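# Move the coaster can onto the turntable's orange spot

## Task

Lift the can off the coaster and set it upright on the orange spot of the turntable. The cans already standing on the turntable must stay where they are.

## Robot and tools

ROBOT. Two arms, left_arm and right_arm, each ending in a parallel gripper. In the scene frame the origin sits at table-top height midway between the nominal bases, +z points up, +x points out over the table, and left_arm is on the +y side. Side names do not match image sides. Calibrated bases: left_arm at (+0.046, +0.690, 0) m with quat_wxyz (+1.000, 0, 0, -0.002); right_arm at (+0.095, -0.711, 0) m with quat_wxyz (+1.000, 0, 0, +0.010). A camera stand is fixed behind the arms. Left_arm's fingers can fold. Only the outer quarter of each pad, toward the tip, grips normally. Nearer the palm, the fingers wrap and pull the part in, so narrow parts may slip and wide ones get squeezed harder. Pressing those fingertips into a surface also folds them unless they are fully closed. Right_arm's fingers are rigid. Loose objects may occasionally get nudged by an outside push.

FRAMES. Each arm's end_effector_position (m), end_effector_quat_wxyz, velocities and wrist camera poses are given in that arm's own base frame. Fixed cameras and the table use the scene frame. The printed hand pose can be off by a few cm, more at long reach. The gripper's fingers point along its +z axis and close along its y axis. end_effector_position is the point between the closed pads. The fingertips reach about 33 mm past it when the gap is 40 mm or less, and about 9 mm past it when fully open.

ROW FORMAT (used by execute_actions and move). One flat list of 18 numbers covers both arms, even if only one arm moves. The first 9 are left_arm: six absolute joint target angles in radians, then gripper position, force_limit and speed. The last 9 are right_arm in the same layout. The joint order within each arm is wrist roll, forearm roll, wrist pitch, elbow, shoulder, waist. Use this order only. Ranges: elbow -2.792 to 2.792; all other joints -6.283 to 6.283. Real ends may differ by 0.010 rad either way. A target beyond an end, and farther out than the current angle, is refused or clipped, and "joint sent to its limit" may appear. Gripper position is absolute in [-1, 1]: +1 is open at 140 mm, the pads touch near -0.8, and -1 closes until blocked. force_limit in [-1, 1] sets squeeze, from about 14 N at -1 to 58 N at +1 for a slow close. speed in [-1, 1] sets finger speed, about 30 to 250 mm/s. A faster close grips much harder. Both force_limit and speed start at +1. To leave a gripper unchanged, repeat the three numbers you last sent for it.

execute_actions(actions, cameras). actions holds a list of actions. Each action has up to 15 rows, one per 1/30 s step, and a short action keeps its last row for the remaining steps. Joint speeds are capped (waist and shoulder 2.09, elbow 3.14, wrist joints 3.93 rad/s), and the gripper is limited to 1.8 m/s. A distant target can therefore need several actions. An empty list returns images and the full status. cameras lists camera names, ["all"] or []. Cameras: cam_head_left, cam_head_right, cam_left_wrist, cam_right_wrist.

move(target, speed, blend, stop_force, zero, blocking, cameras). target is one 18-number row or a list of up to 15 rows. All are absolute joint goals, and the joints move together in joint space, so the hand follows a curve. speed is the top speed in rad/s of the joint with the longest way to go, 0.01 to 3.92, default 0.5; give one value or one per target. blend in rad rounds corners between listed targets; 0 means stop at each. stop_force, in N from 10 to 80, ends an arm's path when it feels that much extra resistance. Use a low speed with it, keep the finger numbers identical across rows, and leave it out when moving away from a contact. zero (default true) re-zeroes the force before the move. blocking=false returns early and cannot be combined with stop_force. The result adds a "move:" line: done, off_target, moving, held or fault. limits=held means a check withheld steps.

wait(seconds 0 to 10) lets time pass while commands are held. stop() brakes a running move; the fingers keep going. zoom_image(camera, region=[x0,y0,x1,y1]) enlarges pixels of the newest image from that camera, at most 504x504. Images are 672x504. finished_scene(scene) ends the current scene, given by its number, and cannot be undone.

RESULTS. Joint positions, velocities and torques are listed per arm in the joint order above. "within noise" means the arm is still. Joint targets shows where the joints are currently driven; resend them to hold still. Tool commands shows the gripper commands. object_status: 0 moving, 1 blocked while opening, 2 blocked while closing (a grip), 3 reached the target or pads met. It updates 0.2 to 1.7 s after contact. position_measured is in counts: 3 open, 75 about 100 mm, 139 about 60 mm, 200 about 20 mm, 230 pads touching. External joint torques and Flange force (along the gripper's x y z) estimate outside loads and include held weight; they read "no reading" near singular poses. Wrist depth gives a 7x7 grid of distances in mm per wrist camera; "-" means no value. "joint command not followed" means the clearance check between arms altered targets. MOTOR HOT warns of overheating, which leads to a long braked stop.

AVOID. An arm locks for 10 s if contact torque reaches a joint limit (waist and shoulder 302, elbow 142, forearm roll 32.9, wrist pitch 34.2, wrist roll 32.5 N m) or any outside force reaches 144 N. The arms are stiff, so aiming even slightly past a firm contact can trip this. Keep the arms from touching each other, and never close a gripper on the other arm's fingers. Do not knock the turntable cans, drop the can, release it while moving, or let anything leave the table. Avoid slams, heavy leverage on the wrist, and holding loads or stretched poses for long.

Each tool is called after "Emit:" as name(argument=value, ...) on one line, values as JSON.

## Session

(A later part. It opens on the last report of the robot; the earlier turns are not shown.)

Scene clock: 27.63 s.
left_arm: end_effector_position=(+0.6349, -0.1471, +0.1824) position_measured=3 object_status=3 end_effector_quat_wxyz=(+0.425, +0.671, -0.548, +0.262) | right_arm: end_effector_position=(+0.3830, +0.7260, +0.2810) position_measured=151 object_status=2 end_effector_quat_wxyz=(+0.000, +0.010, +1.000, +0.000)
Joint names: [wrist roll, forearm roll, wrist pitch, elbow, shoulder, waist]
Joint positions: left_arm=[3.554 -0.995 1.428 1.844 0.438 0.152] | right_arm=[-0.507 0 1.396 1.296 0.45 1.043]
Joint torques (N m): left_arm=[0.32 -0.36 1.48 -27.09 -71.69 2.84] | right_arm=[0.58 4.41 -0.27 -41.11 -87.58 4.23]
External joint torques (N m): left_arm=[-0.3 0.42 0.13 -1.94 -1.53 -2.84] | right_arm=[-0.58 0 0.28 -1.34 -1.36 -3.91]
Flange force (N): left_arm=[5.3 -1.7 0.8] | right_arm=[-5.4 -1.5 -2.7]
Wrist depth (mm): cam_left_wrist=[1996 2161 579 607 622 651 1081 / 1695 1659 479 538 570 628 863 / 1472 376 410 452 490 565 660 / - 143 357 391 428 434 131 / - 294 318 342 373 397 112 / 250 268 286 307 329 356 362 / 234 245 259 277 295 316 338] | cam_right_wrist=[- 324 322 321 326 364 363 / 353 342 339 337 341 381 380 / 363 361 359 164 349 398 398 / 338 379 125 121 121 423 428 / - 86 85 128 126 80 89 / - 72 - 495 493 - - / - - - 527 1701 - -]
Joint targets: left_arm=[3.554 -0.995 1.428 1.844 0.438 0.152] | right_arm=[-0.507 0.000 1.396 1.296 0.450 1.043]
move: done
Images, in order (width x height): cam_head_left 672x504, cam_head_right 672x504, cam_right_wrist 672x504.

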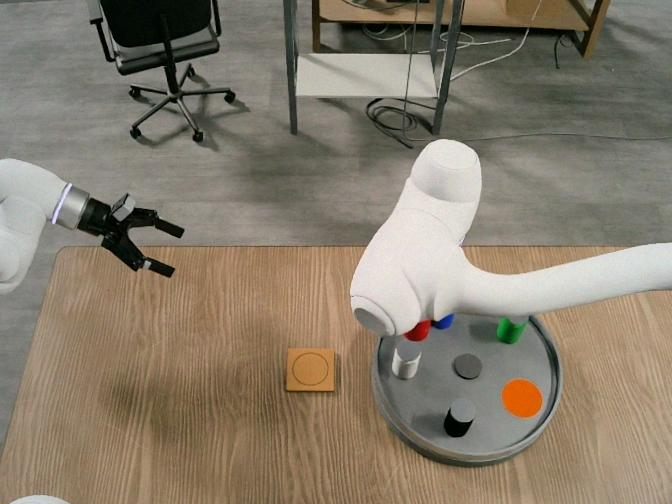

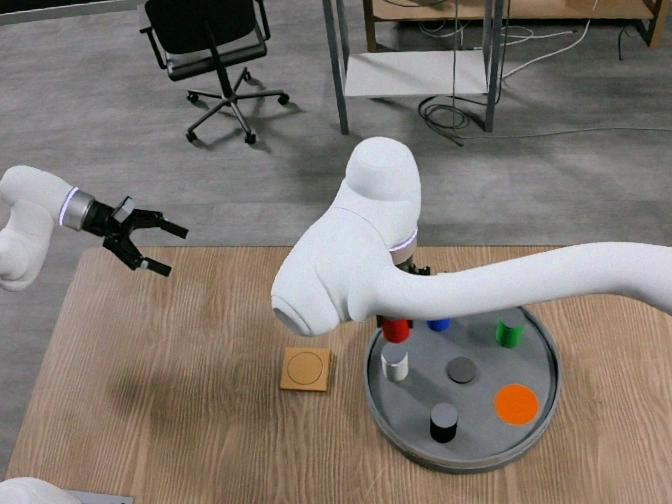

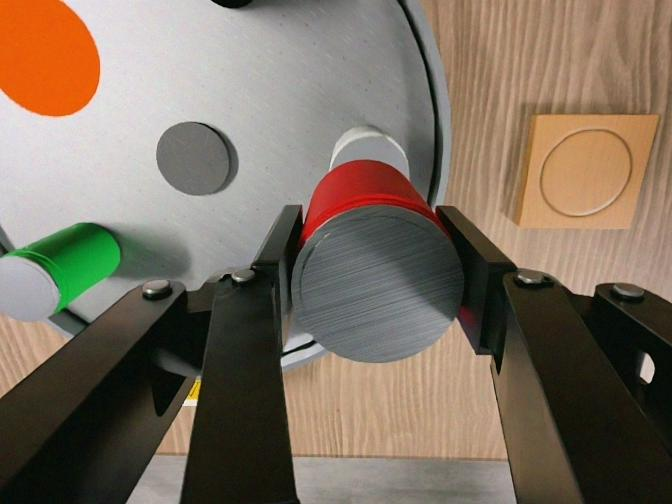

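Emit:
move(target=[3.554, -0.995, 1.428, 1.844, 0.438, 0.152, 1, 1, 1, -0.5064, 0.0, 1.34073, 1.33337, 0.46749, 1.0444, -1, -0.6, -1], speed=0.1, cameras=["cam_right_wrist", "cam_head_left"])

Emit:
wait(seconds=0.8, cameras=["cam_right_wrist"])

Emit:
wait(seconds=0.8, cameras=["cam_right_wrist"])

Emit:
wait(seconds=0.8, cameras=["cam_right_wrist"])

Emit:
wait(seconds=0.8, cameras=["cam_right_wrist"])

Emit:
wait(seconds=0.8, cameras=["cam_right_wrist"])

Emit:
wait(seconds=0.8, cameras=["cam_right_wrist"])

Emit:
wait(seconds=0.8, cameras=["cam_right_wrist"])

Emit:
wait(seconds=0.8, cameras=["cam_right_wrist"])

Emit:
wait(seconds=0.8, cameras=["cam_right_wrist"])

Emit:
wait(seconds=0.8, cameras=["cam_right_wrist"])

Emit:
wait(seconds=0.8, cameras=["cam_right_wrist"])

Emit:
wait(seconds=0.8, cameras=["cam_right_wrist"])

Emit:
wait(seconds=0.8, cameras=["cam_right_wrist"])

Emit:
wait(seconds=0.8, cameras=["cam_right_wrist"])

Emit:
wait(seconds=0.8, cameras=["cam_right_wrist"])

Scene clock: 31.97 s.
left_arm: end_effector_position=(+0.6349, -0.1471, +0.1824) position_measured=3 object_status=3 end_effector_quat_wxyz=(+0.425, +0.671, -0.548, +0.262) | right_arm: end_effector_position=(+0.3840, +0.7295, +0.2459) position_measured=151 object_status=2 end_effector_quat_wxyz=(+0.000, +0.010, +1.000, +0.000)
Joint names: [wrist roll, forearm roll, wrist pitch, elbow, shoulder, waist]
Joint positions: left_arm=[3.554 -0.995 1.428 1.844 0.438 0.152] | right_arm=[-0.506 0 1.341 1.333 0.468 1.044]
Joint torques (N m): left_arm=[0.31 -0.37 1.46 -27.03 -71.79 2.6] | right_arm=[0.59 4.45 -0.3 -40.59 -88.59 3.94]
External joint torques (N m): left_arm=[-0.3 0.42 0.14 -2.01 -1.44 -2.56] | right_arm=[-0.59 -0.17 0.32 -0.61 0.32 -3.98]
Flange force (N): left_arm=[5.0 -1.9 0.4] | right_arm=[-5.9 -0.7 -1.2]
Wrist depth (mm): cam_left_wrist=[1979 2222 575 609 635 697 1096 / 1707 1636 478 539 576 625 860 / 1500 378 410 452 493 569 658 / - 143 357 391 428 434 131 / - 293 318 343 372 396 112 / 250 268 287 306 329 354 362 / 235 245 260 276 296 316 337] | cam_right_wrist=[293 293 292 290 291 334 332 / 310 306 308 305 304 349 347 / 328 321 323 147 314 367 358 / 339 346 125 121 121 384 392 / - 86 85 127 126 80 89 / - 72 - 455 451 - - / - - - 488 485 - -]
Joint targets: left_arm=[3.554 -0.995 1.428 1.844 0.438 0.152] | right_arm=[-0.506 0.000 1.341 1.333 0.467 1.044]
move: done
Images, in order (width x height): cam_head_left 672x504, cam_right_wrist 672x504.

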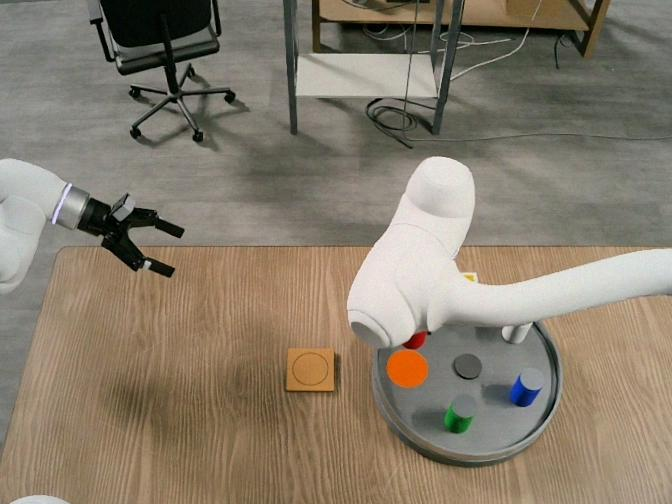

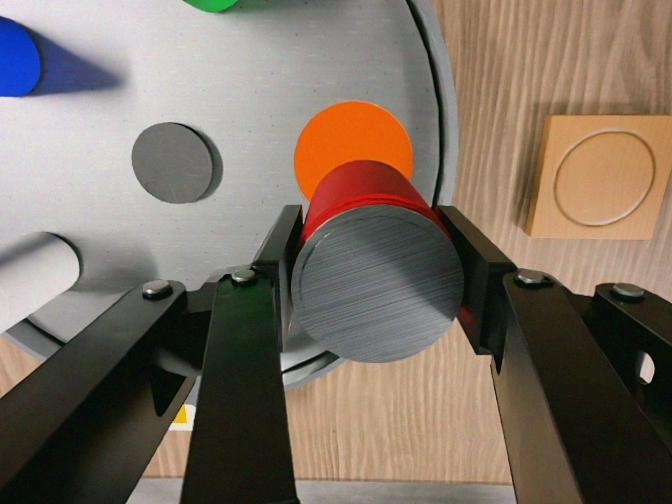

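Scene clock: 32.77 s.
left_arm: end_effector_position=(+0.6349, -0.1471, +0.1824) position_measured=3 object_status=3 end_effector_quat_wxyz=(+0.425, +0.671, -0.548, +0.262) | right_arm: end_effector_position=(+0.3840, +0.7295, +0.2460) position_measured=151 object_status=2 end_effector_quat_wxyz=(+0.000, +0.010, +1.000, +0.000)
Joint names: [wrist roll, forearm roll, wrist pitch, elbow, shoulder, waist]
Joint positions: left_arm=[3.554 -0.995 1.428 1.844 0.438 0.152] | right_arm=[-0.506 0 1.341 1.333 0.467 1.044]
Joint torques (N m): left_arm=[0.29 -0.37 1.49 -27.02 -71.66 2.77] | right_arm=[0.61 4.4 -0.27 -40.63 -88.19 4.02]
External joint torques (N m): left_arm=[-0.28 0.42 0.13 -1.94 -1.54 -2.84] | right_arm=[-0.61 -0.07 0.29 -1.04 -1.39 -3.81]
Flange force (N): left_arm=[5.2 -1.6 0.8] | right_arm=[-4.9 -2.1 -2.3]
Wrist depth (mm): cam_left_wrist=[1915 2181 573 609 642 669 1091 / 1707 1647 477 539 580 628 866 / 1491 379 410 450 489 569 658 / - 143 359 391 425 431 131 / - 294 317 343 372 396 112 / 250 269 286 307 329 356 363 / 235 245 260 277 294 315 337] | cam_right_wrist=[295 292 289 287 292 333 332 / 309 307 306 305 307 349 347 / 325 320 324 176 314 366 359 / 349 346 125 121 120 384 392 / - 86 85 128 126 80 89 / - 72 - 455 449 - - / - - - 487 483 - -]
Joint targets: left_arm=[3.554 -0.995 1.428 1.844 0.438 0.152] | right_arm=[-0.506 0.000 1.341 1.333 0.467 1.044]
Tool commands: left_gripper/position=+1.0 left_gripper/force_limit=+1.0 left_gripper/speed=+1.0 right_gripper/position=-1.0 right_gripper/force_limit=-0.6 right_gripper/speed=-1.0
wait: 0.80 s; at rest by 0.17 s
Images, in order (width x height): cam_right_wrist 672x504.

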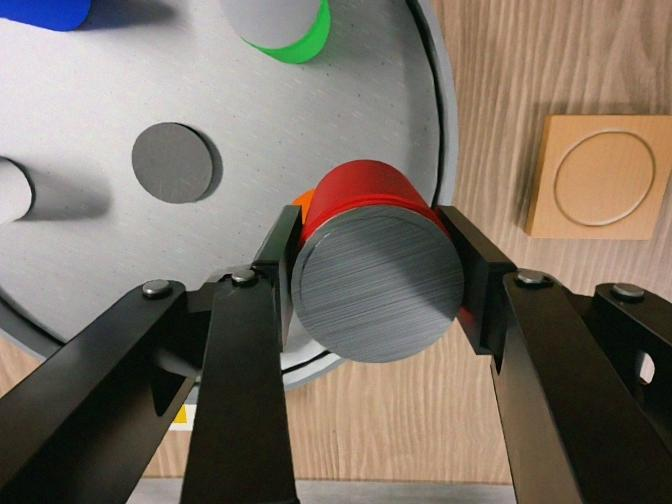

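Scene clock: 33.57 s.
left_arm: end_effector_position=(+0.6349, -0.1471, +0.1824) position_measured=3 object_status=3 end_effector_quat_wxyz=(+0.425, +0.671, -0.548, +0.262) | right_arm: end_effector_position=(+0.3840, +0.7295, +0.2460) position_measured=151 object_status=2 end_effector_quat_wxyz=(+0.000, +0.010, +1.000, +0.000)
Joint names: [wrist roll, forearm roll, wrist pitch, elbow, shoulder, waist]
Joint positions: left_arm=[3.554 -0.995 1.428 1.844 0.438 0.152] | right_arm=[-0.506 0 1.341 1.333 0.467 1.044]
Joint torques (N m): left_arm=[0.29 -0.39 1.46 -27.09 -71.9 2.69] | right_arm=[0.58 4.42 -0.3 -40.75 -88.17 3.56]
External joint torques (N m): left_arm=[-0.28 0.45 0.15 -1.87 -1.22 -2.79] | right_arm=[-0.58 -0.18 0.31 -0.23 0.46 -3.93]
Flange force (N): left_arm=[4.9 -2.0 0.8] | right_arm=[-5.5 -1.3 -0.6]
Wrist depth (mm): cam_left_wrist=[1963 2122 573 606 642 693 1101 / 1636 1671 479 533 575 630 860 / 1491 377 408 452 491 565 654 / - 143 359 389 429 431 131 / - 293 319 343 373 395 113 / 249 268 286 306 329 356 364 / 235 245 260 276 295 316 336] | cam_right_wrist=[294 293 291 289 295 333 332 / 310 307 307 223 306 349 345 / 327 321 323 164 315 367 358 / 347 346 125 121 121 384 392 / - 86 85 128 126 80 89 / - 72 - 454 453 - - / - - - 488 483 - -]
Joint targets: left_arm=[3.554 -0.995 1.428 1.844 0.438 0.152] | right_arm=[-0.506 0.000 1.341 1.333 0.467 1.044]
Tool commands: left_gripper/position=+1.0 left_gripper/force_limit=+1.0 left_gripper/speed=+1.0 right_gripper/position=-1.0 right_gripper/force_limit=-0.6 right_gripper/speed=-1.0
wait: 0.80 s; at rest by 0.17 s
Images, in order (width x height): cam_right_wrist 672x504.

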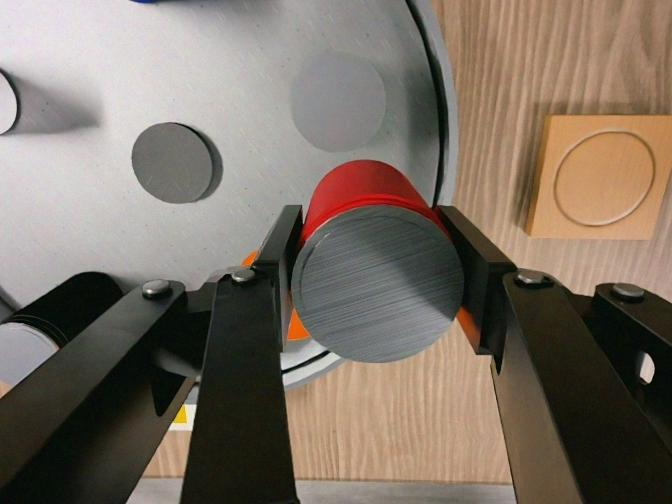

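Scene clock: 34.37 s.
left_arm: end_effector_position=(+0.6349, -0.1471, +0.1824) position_measured=3 object_status=3 end_effector_quat_wxyz=(+0.425, +0.671, -0.548, +0.262) | right_arm: end_effector_position=(+0.3840, +0.7295, +0.2460) position_measured=151 object_status=2 end_effector_quat_wxyz=(+0.000, +0.010, +1.000, +0.000)
Joint names: [wrist roll, forearm roll, wrist pitch, elbow, shoulder, waist]
Joint positions: left_arm=[3.554 -0.995 1.428 1.844 0.438 0.152] | right_arm=[-0.506 0 1.341 1.333 0.467 1.044]
Joint torques (N m): left_arm=[0.34 -0.41 1.48 -26.93 -71.76 2.78] | right_arm=[0.56 4.37 -0.23 -40.42 -88.06 3.8]
External joint torques (N m): left_arm=[-0.33 0.45 0.13 -1.91 -1.27 -2.79] | right_arm=[-0.56 -0.1 0.24 -0.75 0.01 -3.74]
Flange force (N): left_arm=[5.1 -2.0 0.8] | right_arm=[-5.5 -0.7 -1.3]
Wrist depth (mm): cam_left_wrist=[1931 2141 573 606 579 667 1096 / 1695 1683 478 535 579 632 860 / 1500 379 409 453 489 569 665 / - 143 358 391 429 431 131 / - 293 319 344 370 397 112 / 250 268 286 306 329 355 364 / 235 245 261 276 295 317 337] | cam_right_wrist=[294 292 291 291 296 334 334 / 310 307 306 305 307 347 344 / 328 321 323 176 314 368 358 / 343 345 125 121 121 386 391 / - 86 85 128 126 80 89 / - 72 - 454 452 - - / - - - 480 485 - -]
Joint targets: left_arm=[3.554 -0.995 1.428 1.844 0.438 0.152] | right_arm=[-0.506 0.000 1.341 1.333 0.467 1.044]
Tool commands: left_gripper/position=+1.0 left_gripper/force_limit=+1.0 left_gripper/speed=+1.0 right_gripper/position=-1.0 right_gripper/force_limit=-0.6 right_gripper/speed=-1.0
wait: 0.80 s; at rest by 0.17 s
Images, in order (width x height): cam_right_wrist 672x504.

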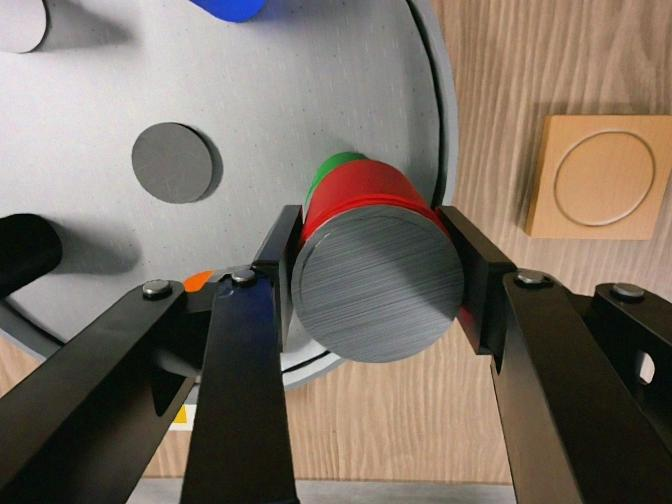

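Scene clock: 35.17 s.
left_arm: end_effector_position=(+0.6349, -0.1471, +0.1824) position_measured=3 object_status=3 end_effector_quat_wxyz=(+0.425, +0.671, -0.548, +0.262) | right_arm: end_effector_position=(+0.3840, +0.7295, +0.2460) position_measured=151 object_status=2 end_effector_quat_wxyz=(+0.000, +0.010, +1.000, +0.000)
Joint names: [wrist roll, forearm roll, wrist pitch, elbow, shoulder, waist]
Joint positions: left_arm=[3.554 -0.995 1.428 1.844 0.438 0.152] | right_arm=[-0.506 0 1.341 1.333 0.467 1.044]
Joint torques (N m): left_arm=[0.3 -0.36 1.48 -26.95 -72.06 2.65] | right_arm=[0.61 4.4 -0.29 -40.5 -88.04 3.94]
External joint torques (N m): left_arm=[-0.29 0.41 0.13 -2.01 -1.08 -2.67] | right_arm=[-0.6 -0.1 0.3 -0.97 -0.93 -3.95]
Flange force (N): left_arm=[4.9 -2.4 0.6] | right_arm=[-5.3 -1.7 -2.1]
Wrist depth (mm): cam_left_wrist=[1900 2161 576 612 580 701 1101 / 1695 1659 478 537 582 628 853 / 1463 378 412 450 488 570 656 / - 143 359 389 429 435 131 / - 292 319 342 372 397 112 / 250 268 286 307 330 355 364 / 234 245 260 276 295 316 337] | cam_right_wrist=[295 293 285 222 291 333 332 / 311 308 307 305 308 350 346 / 326 321 324 176 314 366 358 / 349 342 125 121 121 385 392 / - 86 85 128 126 80 89 / - 72 - 452 451 - - / - - - 487 484 - -]
Joint targets: left_arm=[3.554 -0.995 1.428 1.844 0.438 0.152] | right_arm=[-0.506 0.000 1.341 1.333 0.467 1.044]
Tool commands: left_gripper/position=+1.0 left_gripper/force_limit=+1.0 left_gripper/speed=+1.0 right_gripper/position=-1.0 right_gripper/force_limit=-0.6 right_gripper/speed=-1.0
wait: 0.80 s; at rest by 0.17 s
Images, in order (width x height): cam_right_wrist 672x504.

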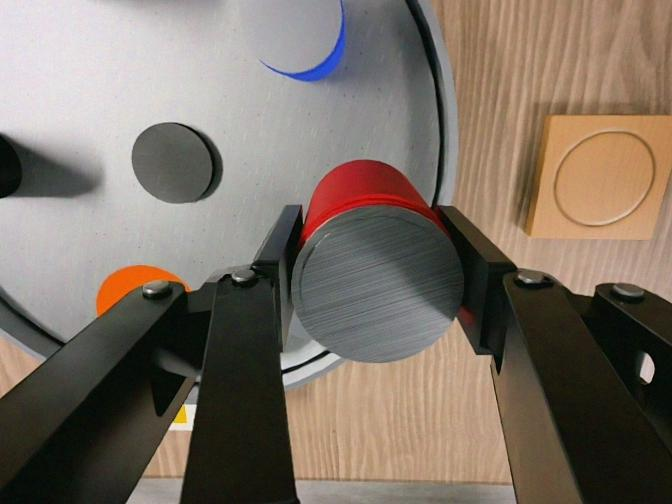

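Scene clock: 35.97 s.
left_arm: end_effector_position=(+0.6349, -0.1471, +0.1824) position_measured=3 object_status=3 end_effector_quat_wxyz=(+0.425, +0.671, -0.548, +0.262) | right_arm: end_effector_position=(+0.3840, +0.7295, +0.2460) position_measured=151 object_status=2 end_effector_quat_wxyz=(+0.000, +0.010, +1.000, +0.000)
Joint names: [wrist roll, forearm roll, wrist pitch, elbow, shoulder, waist]
Joint positions: left_arm=[3.554 -0.995 1.428 1.844 0.438 0.152] | right_arm=[-0.506 0 1.341 1.333 0.467 1.044]
Joint torques (N m): left_arm=[0.31 -0.37 1.48 -27.02 -71.96 2.68] | right_arm=[0.59 4.4 -0.28 -40.72 -88.11 3.49]
External joint torques (N m): left_arm=[-0.3 0.43 0.12 -2.02 -1.33 -2.59] | right_arm=[-0.59 -0.09 0.3 -0.8 -0.95 -3.19]
Flange force (N): left_arm=[5.0 -2.1 0.5] | right_arm=[-4.3 -1.6 -1.9]
Wrist depth (mm): cam_left_wrist=[1915 2222 576 607 618 665 1111 / 1719 1671 478 539 573 630 860 / 1472 378 410 453 487 570 656 / - 143 359 390 426 431 131 / - 293 319 342 374 397 112 / 250 268 287 308 329 354 364 / 235 245 260 276 294 315 337] | cam_right_wrist=[294 293 291 290 291 333 333 / 309 307 306 225 304 348 347 / 328 321 322 164 315 367 357 / 344 343 125 121 120 385 394 / - 86 85 127 126 80 89 / - 72 - 454 453 - - / - - - 479 485 - -]
Joint targets: left_arm=[3.554 -0.995 1.428 1.844 0.438 0.152] | right_arm=[-0.506 0.000 1.341 1.333 0.467 1.044]
Tool commands: left_gripper/position=+1.0 left_gripper/force_limit=+1.0 left_gripper/speed=+1.0 right_gripper/position=-1.0 right_gripper/force_limit=-0.6 right_gripper/speed=-1.0
wait: 0.80 s; at rest by 0.17 s
Images, in order (width x height): cam_right_wrist 672x504.

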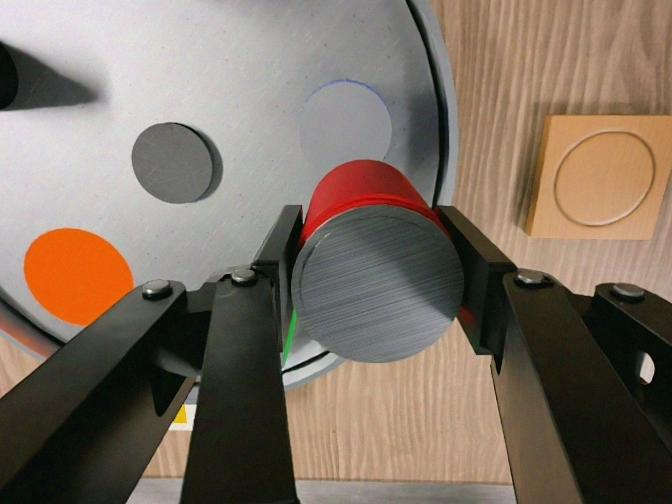

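Scene clock: 36.77 s.
left_arm: end_effector_position=(+0.6349, -0.1471, +0.1824) position_measured=3 object_status=3 end_effector_quat_wxyz=(+0.425, +0.671, -0.548, +0.262) | right_arm: end_effector_position=(+0.3840, +0.7295, +0.2460) position_measured=151 object_status=2 end_effector_quat_wxyz=(+0.000, +0.010, +1.000, +0.000)
Joint names: [wrist roll, forearm roll, wrist pitch, elbow, shoulder, waist]
Joint positions: left_arm=[3.554 -0.995 1.428 1.844 0.438 0.152] | right_arm=[-0.506 0 1.341 1.333 0.467 1.044]
Joint torques (N m): left_arm=[0.29 -0.37 1.47 -27.05 -71.75 2.66] | right_arm=[0.55 4.36 -0.26 -40.66 -88.3 4.08]
External joint torques (N m): left_arm=[-0.28 0.43 0.14 -2.03 -1.38 -2.69] | right_arm=[-0.55 -0.09 0.27 -0.54 0.28 -4.16]
Flange force (N): left_arm=[5.1 -2.0 0.5] | right_arm=[-5.9 -1.0 -1.0]
Wrist depth (mm): cam_left_wrist=[1947 2181 573 606 577 669 1086 / 1683 1659 476 542 576 630 860 / 1520 378 409 454 488 570 658 / - 143 357 389 428 435 131 / - 293 318 343 372 397 112 / 250 269 286 307 330 356 364 / 235 245 259 276 295 317 337] | cam_right_wrist=[294 293 291 290 293 333 333 / 310 308 306 304 307 349 346 / 328 322 323 176 314 368 358 / 352 346 125 121 121 386 392 / - 86 85 128 126 80 89 / - 72 - 453 453 - - / - - - 487 486 - -]
Joint targets: left_arm=[3.554 -0.995 1.428 1.844 0.438 0.152] | right_arm=[-0.506 0.000 1.341 1.333 0.467 1.044]
Tool commands: left_gripper/position=+1.0 left_gripper/force_limit=+1.0 left_gripper/speed=+1.0 right_gripper/position=-1.0 right_gripper/force_limit=-0.6 right_gripper/speed=-1.0
wait: 0.80 s; at rest by 0.17 s
Images, in order (width x height): cam_right_wrist 672x504.

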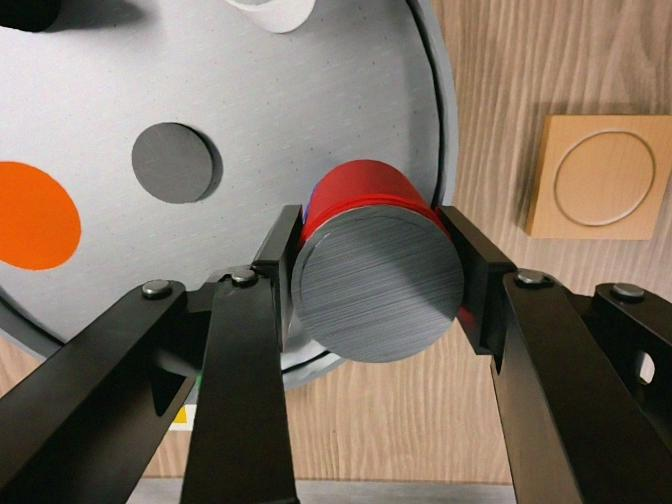

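Scene clock: 37.57 s.
left_arm: end_effector_position=(+0.6349, -0.1471, +0.1824) position_measured=3 object_status=3 end_effector_quat_wxyz=(+0.425, +0.671, -0.548, +0.262) | right_arm: end_effector_position=(+0.3840, +0.7295, +0.2460) position_measured=151 object_status=2 end_effector_quat_wxyz=(+0.000, +0.010, +1.000, +0.000)
Joint names: [wrist roll, forearm roll, wrist pitch, elbow, shoulder, waist]
Joint positions: left_arm=[3.554 -0.995 1.428 1.844 0.438 0.152] | right_arm=[-0.506 0 1.341 1.333 0.467 1.044]
Joint torques (N m): left_arm=[0.28 -0.37 1.46 -26.97 -71.7 2.93] | right_arm=[0.55 4.37 -0.29 -40.58 -88.2 3.93]
External joint torques (N m): left_arm=[-0.27 0.41 0.14 -1.98 -1.47 -2.86] | right_arm=[-0.55 -0.07 0.31 -0.73 -0.76 -3.63]
Flange force (N): left_arm=[5.2 -1.8 0.8] | right_arm=[-4.8 -1.7 -1.7]
Wrist depth (mm): cam_left_wrist=[1963 2181 575 606 593 685 1091 / 1683 1683 476 537 577 622 860 / 1454 378 410 450 493 569 664 / - 143 357 389 428 431 131 / - 292 319 344 373 394 112 / 249 269 286 307 330 355 361 / 235 245 260 276 295 315 337] | cam_right_wrist=[295 292 290 213 295 334 332 / 307 308 306 306 308 348 347 / 329 321 324 176 316 368 359 / 348 346 125 121 121 386 391 / - 86 85 128 126 80 89 / - 72 - 453 451 - - / - - - 485 484 - -]
Joint targets: left_arm=[3.554 -0.995 1.428 1.844 0.438 0.152] | right_arm=[-0.506 0.000 1.341 1.333 0.467 1.044]
Tool commands: left_gripper/position=+1.0 left_gripper/force_limit=+1.0 left_gripper/speed=+1.0 right_gripper/position=-1.0 right_gripper/force_limit=-0.6 right_gripper/speed=-1.0
wait: 0.80 s; at rest by 0.17 s
Images, in order (width x height): cam_right_wrist 672x504.

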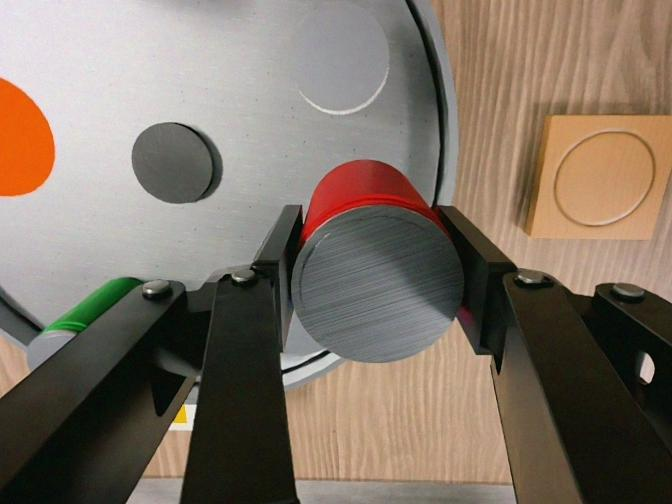

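Scene clock: 38.37 s.
left_arm: end_effector_position=(+0.6349, -0.1471, +0.1824) position_measured=3 object_status=3 end_effector_quat_wxyz=(+0.425, +0.671, -0.548, +0.262) | right_arm: end_effector_position=(+0.3840, +0.7295, +0.2460) position_measured=151 object_status=2 end_effector_quat_wxyz=(+0.000, +0.010, +1.000, +0.000)
Joint names: [wrist roll, forearm roll, wrist pitch, elbow, shoulder, waist]
Joint positions: left_arm=[3.554 -0.995 1.428 1.844 0.438 0.152] | right_arm=[-0.506 0 1.341 1.333 0.467 1.044]
Joint torques (N m): left_arm=[0.3 -0.36 1.48 -27.07 -71.81 2.77] | right_arm=[0.59 4.42 -0.34 -40.5 -88.19 3.79]
External joint torques (N m): left_arm=[-0.29 0.4 0.13 -1.81 -1.36 -2.82] | right_arm=[-0.59 -0.14 0.36 -0.77 -0.41 -3.97]
Flange force (N): left_arm=[5.0 -1.7 0.9] | right_arm=[-5.5 -1.3 -1.7]
Wrist depth (mm): cam_left_wrist=[1931 2103 575 607 617 651 1106 / 1695 1683 480 534 573 632 866 / 1491 377 410 454 490 572 658 / - 143 359 390 428 432 131 / - 293 319 345 373 397 112 / 250 268 286 308 330 354 363 / 235 245 260 276 294 315 337] | cam_right_wrist=[294 293 291 290 295 335 332 / 313 307 309 305 307 350 347 / 327 322 322 176 315 367 359 / 332 345 125 121 121 386 393 / - 86 85 128 126 80 89 / - 72 - 454 450 - - / - - - 485 483 - -]
Joint targets: left_arm=[3.554 -0.995 1.428 1.844 0.438 0.152] | right_arm=[-0.506 0.000 1.341 1.333 0.467 1.044]
Tool commands: left_gripper/position=+1.0 left_gripper/force_limit=+1.0 left_gripper/speed=+1.0 right_gripper/position=-1.0 right_gripper/force_limit=-0.6 right_gripper/speed=-1.0
wait: 0.80 s; at rest by 0.17 s
Images, in order (width x height): cam_right_wrist 672x504.

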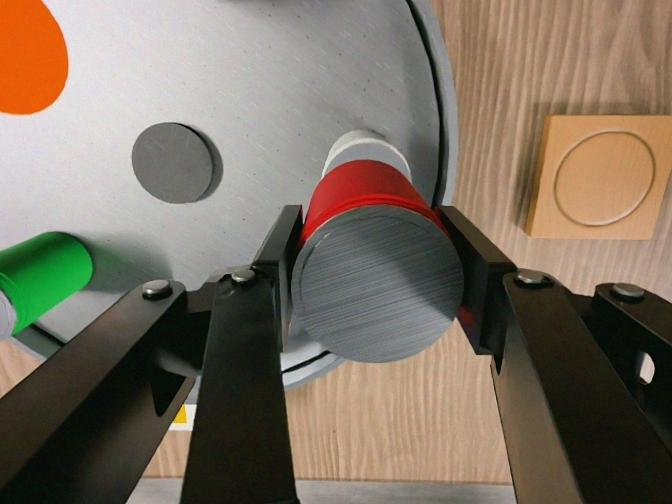

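Scene clock: 39.17 s.
left_arm: end_effector_position=(+0.6349, -0.1471, +0.1824) position_measured=3 object_status=3 end_effector_quat_wxyz=(+0.425, +0.671, -0.548, +0.262) | right_arm: end_effector_position=(+0.3840, +0.7295, +0.2460) position_measured=151 object_status=2 end_effector_quat_wxyz=(+0.000, +0.010, +1.000, +0.000)
Joint names: [wrist roll, forearm roll, wrist pitch, elbow, shoulder, waist]
Joint positions: left_arm=[3.554 -0.995 1.428 1.844 0.438 0.152] | right_arm=[-0.506 0 1.341 1.333 0.467 1.044]
Joint torques (N m): left_arm=[0.28 -0.33 1.47 -27.03 -71.88 2.76] | right_arm=[0.55 4.37 -0.29 -40.52 -88.01 3.91]
External joint torques (N m): left_arm=[-0.27 0.39 0.14 -2.13 -1.4 -2.78] | right_arm=[-0.55 -0.08 0.31 -0.8 -0.6 -3.75]
Flange force (N): left_arm=[5.3 -2.2 0.6] | right_arm=[-5.1 -1.4 -1.8]
Wrist depth (mm): cam_left_wrist=[1996 2181 572 609 572 710 1096 / 1659 1659 479 538 577 637 857 / 1500 379 411 451 491 572 656 / - 143 359 389 428 433 131 / - 293 319 342 372 395 112 / 250 268 287 306 329 355 364 / 235 245 260 276 296 317 337] | cam_right_wrist=[300 293 291 286 291 334 332 / 310 307 307 305 307 350 347 / 324 321 323 176 316 368 358 / 348 346 125 121 121 386 391 / - 86 85 128 126 80 89 / - 72 - 454 451 - - / - - - 488 485 - -]
Joint targets: left_arm=[3.554 -0.995 1.428 1.844 0.438 0.152] | right_arm=[-0.506 0.000 1.341 1.333 0.467 1.044]
Tool commands: left_gripper/position=+1.0 left_gripper/force_limit=+1.0 left_gripper/speed=+1.0 right_gripper/position=-1.0 right_gripper/force_limit=-0.6 right_gripper/speed=-1.0
wait: 0.80 s; at rest by 0.17 s
Images, in order (width x height): cam_right_wrist 672x504.

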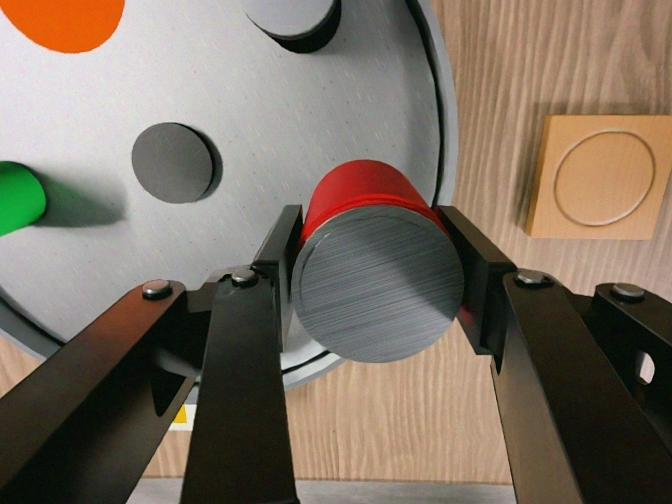

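Scene clock: 39.97 s.
left_arm: end_effector_position=(+0.6349, -0.1471, +0.1824) position_measured=3 object_status=3 end_effector_quat_wxyz=(+0.425, +0.671, -0.548, +0.262) | right_arm: end_effector_position=(+0.3840, +0.7295, +0.2460) position_measured=151 object_status=2 end_effector_quat_wxyz=(+0.000, +0.010, +1.000, +0.000)
Joint names: [wrist roll, forearm roll, wrist pitch, elbow, shoulder, waist]
Joint positions: left_arm=[3.554 -0.995 1.428 1.844 0.438 0.152] | right_arm=[-0.506 0 1.341 1.333 0.467 1.044]
Joint torques (N m): left_arm=[0.29 -0.36 1.46 -26.98 -71.85 2.78] | right_arm=[0.6 4.42 -0.3 -40.49 -88.28 3.83]
External joint torques (N m): left_arm=[-0.27 0.42 0.15 -2.08 -1.32 -2.76] | right_arm=[-0.6 -0.11 0.31 -0.96 -0.64 -3.52]
Flange force (N): left_arm=[5.1 -2.2 0.6] | right_arm=[-5.1 -1.0 -2.0]
Wrist depth (mm): cam_left_wrist=[1979 2141 572 610 620 705 1101 / 1707 1683 477 534 577 625 860 / 1472 379 410 452 487 570 656 / - 143 359 389 428 432 131 / - 293 319 343 373 395 112 / 250 268 286 306 330 356 362 / 234 245 260 276 295 315 336] | cam_right_wrist=[294 293 291 287 292 334 333 / 309 307 307 222 306 348 347 / 326 321 323 176 314 367 358 / 347 345 125 121 121 386 393 / - 86 85 128 126 80 89 / - 72 - 455 453 - - / - - - 486 485 - -]
Joint targets: left_arm=[3.554 -0.995 1.428 1.844 0.438 0.152] | right_arm=[-0.506 0.000 1.341 1.333 0.467 1.044]
Tool commands: left_gripper/position=+1.0 left_gripper/force_limit=+1.0 left_gripper/speed=+1.0 right_gripper/position=-1.0 right_gripper/force_limit=-0.6 right_gripper/speed=-1.0
wait: 0.80 s; at rest by 0.17 s
Images, in order (width x height): cam_right_wrist 672x504.

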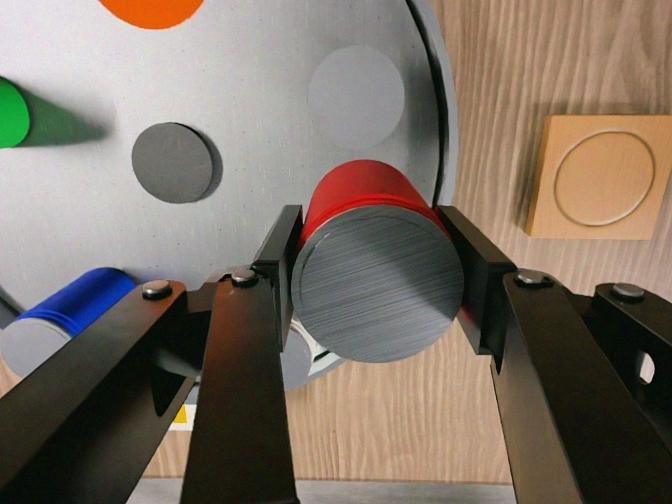

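Scene clock: 40.77 s.
left_arm: end_effector_position=(+0.6349, -0.1471, +0.1824) position_measured=3 object_status=3 end_effector_quat_wxyz=(+0.425, +0.671, -0.548, +0.262) | right_arm: end_effector_position=(+0.3840, +0.7295, +0.2460) position_measured=151 object_status=2 end_effector_quat_wxyz=(+0.000, +0.010, +1.000, +0.000)
Joint names: [wrist roll, forearm roll, wrist pitch, elbow, shoulder, waist]
Joint positions: left_arm=[3.554 -0.995 1.428 1.844 0.438 0.152] | right_arm=[-0.506 0 1.341 1.333 0.467 1.044]
Joint torques (N m): left_arm=[0.31 -0.36 1.47 -26.97 -71.76 2.85] | right_arm=[0.6 4.4 -0.2 -40.64 -87.99 4.22]
External joint torques (N m): left_arm=[-0.3 0.4 0.14 -1.98 -1.39 -2.83] | right_arm=[-0.6 -0.14 0.23 -0.46 -0.19 -4.31]
Flange force (N): left_arm=[5.2 -1.9 0.8] | right_arm=[-5.7 -2.0 -1.0]
Wrist depth (mm): cam_left_wrist=[1996 2161 573 607 573 753 1178 / 1683 1671 479 539 582 632 860 / 1491 378 408 450 491 572 656 / - 143 359 389 427 433 131 / - 292 318 343 373 395 112 / 249 268 286 306 330 357 363 / 235 245 260 276 295 317 336] | cam_right_wrist=[291 293 297 290 292 334 332 / 310 307 307 305 307 349 347 / 328 322 322 178 317 367 358 / 329 347 125 121 121 386 393 / - 86 85 128 126 80 89 / - 72 - 450 451 - - / - - - 484 481 - -]
Joint targets: left_arm=[3.554 -0.995 1.428 1.844 0.438 0.152] | right_arm=[-0.506 0.000 1.341 1.333 0.467 1.044]
Tool commands: left_gripper/position=+1.0 left_gripper/force_limit=+1.0 left_gripper/speed=+1.0 right_gripper/position=-1.0 right_gripper/force_limit=-0.6 right_gripper/speed=-1.0
wait: 0.80 s; at rest by 0.17 s
Images, in order (width x height): cam_right_wrist 672x504.

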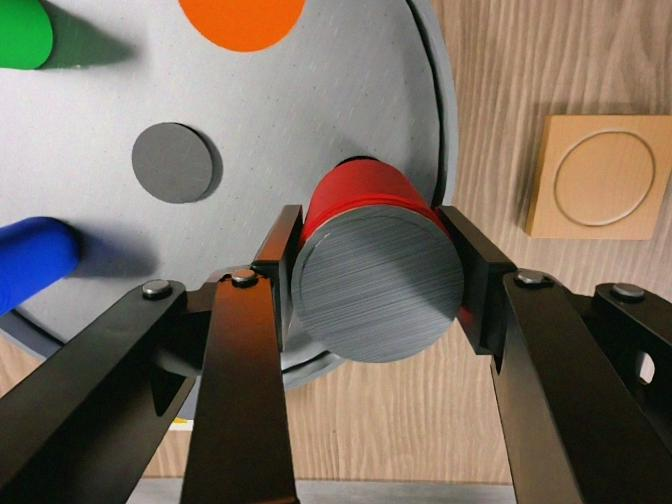

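Scene clock: 41.57 s.
left_arm: end_effector_position=(+0.6349, -0.1471, +0.1824) position_measured=3 object_status=3 end_effector_quat_wxyz=(+0.425, +0.671, -0.548, +0.262) | right_arm: end_effector_position=(+0.3840, +0.7295, +0.2460) position_measured=151 object_status=2 end_effector_quat_wxyz=(+0.000, +0.010, +1.000, +0.000)
Joint names: [wrist roll, forearm roll, wrist pitch, elbow, shoulder, waist]
Joint positions: left_arm=[3.554 -0.995 1.428 1.844 0.438 0.152] | right_arm=[-0.506 0 1.341 1.333 0.467 1.044]
Joint torques (N m): left_arm=[0.32 -0.35 1.48 -26.93 -71.83 2.71] | right_arm=[0.61 4.38 -0.35 -40.53 -88.15 4.26]
External joint torques (N m): left_arm=[-0.31 0.4 0.13 -2.04 -1.28 -2.76] | right_arm=[-0.61 -0.11 0.36 -0.7 0.02 -4.44]
Flange force (N): left_arm=[5.1 -2.2 0.7] | right_arm=[-6.3 -1.1 -1.5]
Wrist depth (mm): cam_left_wrist=[1996 2222 575 613 576 727 1116 / 1719 1683 478 532 572 626 863 / 1463 379 410 452 490 566 656 / - 143 358 389 427 432 131 / - 292 319 343 370 395 113 / 249 268 287 306 329 357 361 / 235 245 260 276 296 316 337] | cam_right_wrist=[294 291 293 286 294 333 332 / 311 308 307 308 308 348 346 / 325 322 323 176 315 367 359 / 347 346 125 121 121 385 391 / - 86 85 127 126 80 89 / - 72 - 455 451 - - / - - - 486 484 - -]
Joint targets: left_arm=[3.554 -0.995 1.428 1.844 0.438 0.152] | right_arm=[-0.506 0.000 1.341 1.333 0.467 1.044]
Tool commands: left_gripper/position=+1.0 left_gripper/force_limit=+1.0 left_gripper/speed=+1.0 right_gripper/position=-1.0 right_gripper/force_limit=-0.6 right_gripper/speed=-1.0
wait: 0.80 s; at rest by 0.17 s
Images, in order (width x height): cam_right_wrist 672x504.

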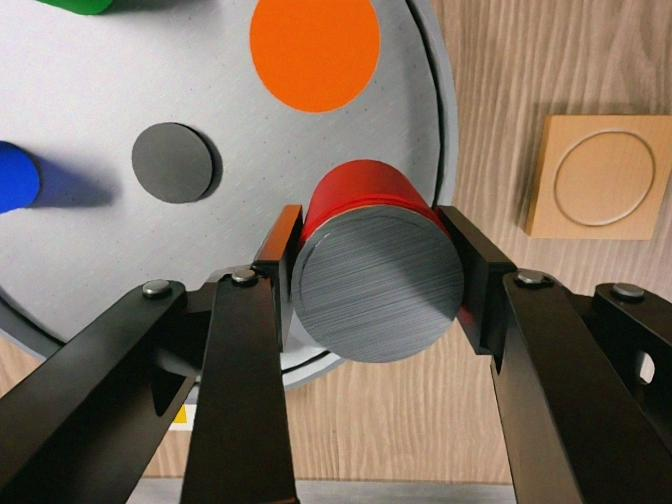

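Scene clock: 42.37 s.
left_arm: end_effector_position=(+0.6349, -0.1471, +0.1824) position_measured=3 object_status=3 end_effector_quat_wxyz=(+0.425, +0.671, -0.548, +0.262) | right_arm: end_effector_position=(+0.3840, +0.7295, +0.2460) position_measured=151 object_status=2 end_effector_quat_wxyz=(+0.000, +0.010, +1.000, +0.000)
Joint names: [wrist roll, forearm roll, wrist pitch, elbow, shoulder, waist]
Joint positions: left_arm=[3.554 -0.995 1.428 1.844 0.438 0.152] | right_arm=[-0.506 0 1.341 1.333 0.467 1.044]
Joint torques (N m): left_arm=[0.3 -0.38 1.47 -27.05 -71.91 2.71] | right_arm=[0.58 4.37 -0.29 -40.67 -88.2 4.19]
External joint torques (N m): left_arm=[-0.29 0.44 0.14 -1.9 -1.18 -2.69] | right_arm=[-0.58 -0.11 0.3 -0.39 0.32 -3.98]
Flange force (N): left_arm=[4.9 -2.1 0.7] | right_arm=[-5.6 -1.1 -0.9]
Wrist depth (mm): cam_left_wrist=[2013 2181 573 609 625 710 1138 / 1671 1659 478 538 572 625 866 / 1491 378 410 453 491 568 656 / - 143 357 390 430 433 131 / - 293 318 343 370 395 112 / 250 269 286 307 329 355 361 / 235 245 260 276 294 316 337] | cam_right_wrist=[293 293 291 289 292 334 332 / 310 308 306 - 306 347 346 / 329 322 324 152 317 368 359 / 340 346 125 121 120 384 394 / - 86 85 128 126 80 89 / - 72 - 452 453 - - / - - - 486 482 - -]
Joint targets: left_arm=[3.554 -0.995 1.428 1.844 0.438 0.152] | right_arm=[-0.506 0.000 1.341 1.333 0.467 1.044]
Tool commands: left_gripper/position=+1.0 left_gripper/force_limit=+1.0 left_gripper/speed=+1.0 right_gripper/position=-1.0 right_gripper/force_limit=-0.6 right_gripper/speed=-1.0
wait: 0.80 s; at rest by 0.17 s
Images, in order (width x height): cam_right_wrist 672x504.

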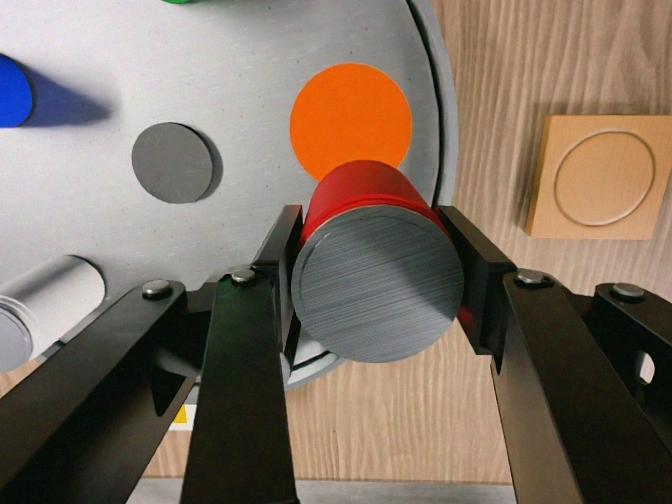

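Scene clock: 43.17 s.
left_arm: end_effector_position=(+0.6349, -0.1471, +0.1824) position_measured=3 object_status=3 end_effector_quat_wxyz=(+0.425, +0.671, -0.548, +0.262) | right_arm: end_effector_position=(+0.3840, +0.7295, +0.2460) position_measured=151 object_status=2 end_effector_quat_wxyz=(+0.000, +0.010, +1.000, +0.000)
Joint names: [wrist roll, forearm roll, wrist pitch, elbow, shoulder, waist]
Joint positions: left_arm=[3.554 -0.995 1.428 1.844 0.438 0.152] | right_arm=[-0.506 0 1.341 1.333 0.467 1.044]
Joint torques (N m): left_arm=[0.3 -0.37 1.45 -26.95 -72.04 2.61] | right_arm=[0.61 4.32 -0.37 -40.8 -87.84 4.57]
External joint torques (N m): left_arm=[-0.29 0.43 0.16 -1.94 -1.1 -2.51] | right_arm=[-0.62 0 0.39 -0.7 -1.28 -4.16]
Flange force (N): left_arm=[4.7 -2.3 0.4] | right_arm=[-5.0 -2.8 -2.0]
Wrist depth (mm): cam_left_wrist=[1947 2181 577 607 637 691 1111 / 1695 1671 479 540 576 626 853 / 1472 378 410 452 491 572 656 / - 143 359 389 427 432 131 / - 293 319 342 372 397 112 / 250 268 286 307 329 357 363 / 235 245 260 276 294 316 337] | cam_right_wrist=[290 293 291 290 295 334 332 / 310 306 306 305 309 350 345 / 326 322 323 176 315 367 358 / 348 346 125 121 121 384 391 / - 86 85 128 126 80 89 / - 72 - 455 454 - - / - - - 485 479 - -]
Joint targets: left_arm=[3.554 -0.995 1.428 1.844 0.438 0.152] | right_arm=[-0.506 0.000 1.341 1.333 0.467 1.044]
Tool commands: left_gripper/position=+1.0 left_gripper/force_limit=+1.0 left_gripper/speed=+1.0 right_gripper/position=-1.0 right_gripper/force_limit=-0.6 right_gripper/speed=-1.0
wait: 0.80 s; at rest by 0.17 s
Images, in order (width x height): cam_right_wrist 672x504.

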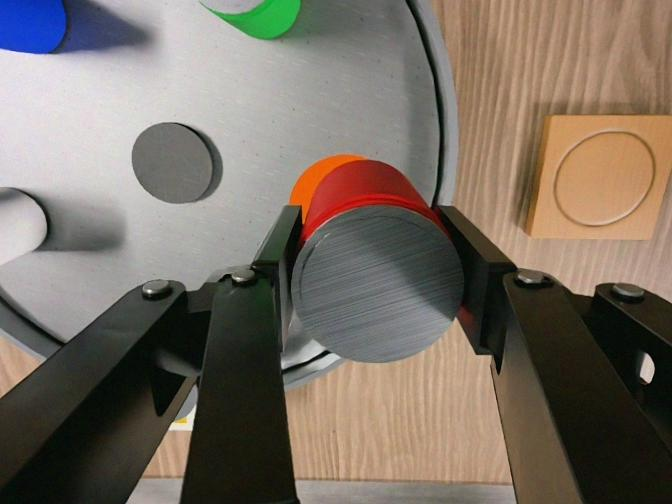

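Scene clock: 43.97 s.
left_arm: end_effector_position=(+0.6349, -0.1471, +0.1824) position_measured=3 object_status=3 end_effector_quat_wxyz=(+0.425, +0.671, -0.548, +0.262) | right_arm: end_effector_position=(+0.3840, +0.7295, +0.2460) position_measured=151 object_status=2 end_effector_quat_wxyz=(+0.000, +0.010, +1.000, +0.000)
Joint names: [wrist roll, forearm roll, wrist pitch, elbow, shoulder, waist]
Joint positions: left_arm=[3.554 -0.995 1.428 1.844 0.438 0.152] | right_arm=[-0.506 0 1.341 1.333 0.467 1.044]
Joint torques (N m): left_arm=[0.28 -0.4 1.47 -27.04 -71.71 2.61] | right_arm=[0.59 4.4 -0.25 -40.7 -88.29 4.02]
External joint torques (N m): left_arm=[-0.27 0.46 0.14 -1.85 -1.39 -2.55] | right_arm=[-0.59 -0.13 0.27 -0.44 0.19 -4.07]
Flange force (N): left_arm=[4.8 -1.7 0.5] | right_arm=[-5.7 -1.3 -0.9]
Wrist depth (mm): cam_left_wrist=[1963 2161 570 607 638 687 1106 / 1683 1671 476 539 575 623 863 / 1463 377 410 454 494 570 654 / - 143 358 391 428 431 131 / - 293 318 343 372 397 112 / 250 268 287 307 331 355 363 / 235 245 259 276 295 316 337] | cam_right_wrist=[294 293 290 214 292 335 332 / 310 307 308 306 307 349 346 / 328 322 324 176 315 367 358 / 348 346 125 121 121 386 390 / - 86 85 128 126 80 89 / - 72 - 455 451 - - / - - - 487 484 - -]
Joint targets: left_arm=[3.554 -0.995 1.428 1.844 0.438 0.152] | right_arm=[-0.506 0.000 1.341 1.333 0.467 1.044]
Tool commands: left_gripper/position=+1.0 left_gripper/force_limit=+1.0 left_gripper/speed=+1.0 right_gripper/position=-1.0 right_gripper/force_limit=-0.6 right_gripper/speed=-1.0
wait: 0.80 s; at rest by 0.17 s
Images, in order (width x height): cam_right_wrist 672x504.

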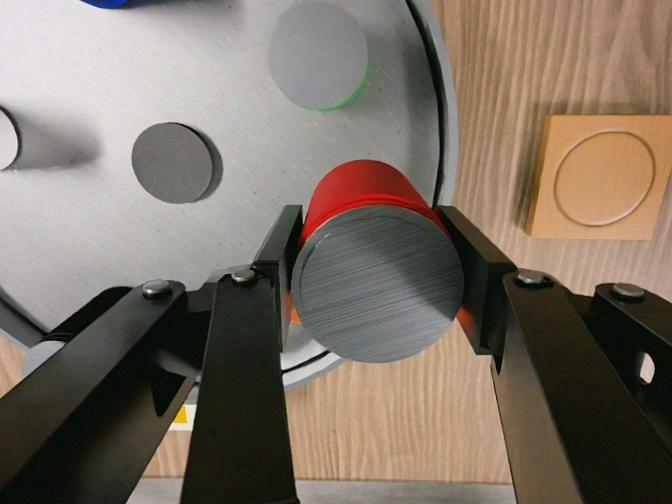

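Emit:
move(target=[3.554, -0.995, 1.428, 1.844, 0.438, 0.152, 1, 1, 1, -0.5075, 0.0, 1.39585, 1.29581, 0.44993, 1.04331, -1, -0.6, -1], speed=0.1)

Emit:
move(target=[3.554, -0.995, 1.428, 1.844, 0.438, 0.152, 1, 1, 1, -0.5075, 0.0, 1.33779, 1.34206, 0.46174, 1.04331, -1, -0.6, -1], speed=0.01, blocking=false)

Scene clock: 56.37 s.
left_arm: end_effector_position=(+0.6349, -0.1471, +0.1824) position_measured=3 object_status=3 end_effector_quat_wxyz=(+0.425, +0.671, -0.548, +0.262) | right_arm: end_effector_position=(+0.3830, +0.7260, +0.2810) position_measured=151 object_status=2 end_effector_quat_wxyz=(+0.000, +0.010, +1.000, +0.000)
Joint names: [wrist roll, forearm roll, wrist pitch, elbow, shoulder, waist]
Joint positions: left_arm=[3.554 -0.995 1.428 1.844 0.438 0.152] | right_arm=[-0.507 0 1.396 1.296 0.45 1.043]
Joint torques (N m): left_arm=[0.29 -0.38 1.46 -26.99 -71.76 2.55] | right_arm=[0.57 4.42 -0.26 -41.02 -87.22 4.01]
External joint torques (N m): left_arm=[-0.28 0.44 0.14 -2.19 -1.55 -2.54] | right_arm=[-0.57 -0.05 0.27 -1.03 -0.76 -3.42]
Flange force (N): left_arm=[5.2 -2.0 0.2] | right_arm=[-4.9 -1.0 -2.1]
Wrist depth (mm): cam_left_wrist=[1979 2181 576 604 579 687 1091 / 1659 1707 480 537 570 630 853 / 1481 380 409 455 489 570 658 / - 143 357 390 429 432 131 / - 293 318 342 372 399 113 / 250 268 287 307 329 355 364 / 235 245 260 276 294 314 337] | cam_right_wrist=[324 323 320 317 358 367 363 / 340 339 340 338 344 384 380 / 352 360 358 176 352 400 398 / 385 379 125 121 121 425 429 / - 86 85 128 126 80 89 / - 72 - 497 495 - - / - - - 1714 1701 - -]
Joint targets: left_arm=[3.554 -0.995 1.428 1.844 0.438 0.152] | right_arm=[-0.507 0.000 1.396 1.296 0.450 1.043]
move: done

Scene clock: 56.87 s.
left_arm: end_effector_position=(+0.6349, -0.1471, +0.1824) position_measured=3 object_status=3 end_effector_quat_wxyz=(+0.425, +0.671, -0.548, +0.262) | right_arm: end_effector_position=(+0.3830, +0.7261, +0.2783) position_measured=151 object_status=2 end_effector_quat_wxyz=(+0.000, +0.010, +1.000, +0.000) end_effector_velocity=(-0.001, +0.001, -0.005) end_effector_angular_velocity=(+0.001, -0.001, +0.002)
Joint names: [wrist roll, forearm roll, wrist pitch, elbow, shoulder, waist]
Joint positions: left_arm=[3.554 -0.995 1.428 1.844 0.438 0.152] | right_arm=[-0.507 0 1.391 1.299 0.451 1.043]
Joint velocities: left_arm=[within noise] | right_arm=[0 0 -0.01 0.007 0.001 0.002]
Joint torques (N m): left_arm=[0.33 -0.36 1.47 -26.92 -71.91 2.71] | right_arm=[0.6 4.46 -0.36 -40.83 -86.04 3.86]
External joint torques (N m): left_arm=[-0.31 0.41 0.14 -2.09 -1.26 -2.76] | right_arm=[-0.6 -0.13 0.37 -0.83 -1.04 -3.61]
Flange force (N): left_arm=[5.2 -2.3 0.6] | right_arm=[-4.8 -1.9 -2.1]
Wrist depth (mm): cam_left_wrist=[1979 2141 577 607 593 701 1101 / 1707 1671 479 535 575 637 863 / 1463 379 410 451 489 569 660 / - 143 357 391 428 432 131 / - 293 318 344 373 396 112 / 249 269 286 307 330 356 362 / 235 245 260 277 295 317 337] | cam_right_wrist=[322 322 320 245 356 362 363 / 336 337 338 336 337 379 377 / 360 358 357 176 350 396 395 / 381 376 125 121 121 424 429 / - 86 85 128 126 80 89 / - 72 - 494 491 - - / - - - 522 1677 - -]
Joint targets: left_arm=[3.554 -0.995 1.428 1.844 0.438 0.152] | right_arm=[-0.507 0.000 1.391 1.300 0.451 1.043]
Tool commands: left_gripper/position=+1.0 left_gripper/force_limit=+1.0 left_gripper/speed=+1.0 right_gripper/position=-1.0 right_gripper/force_limit=-0.6 right_gripper/speed=-1.0
move: running; right_arm: the wrist pitch is farthest, 0.054 rad from its target


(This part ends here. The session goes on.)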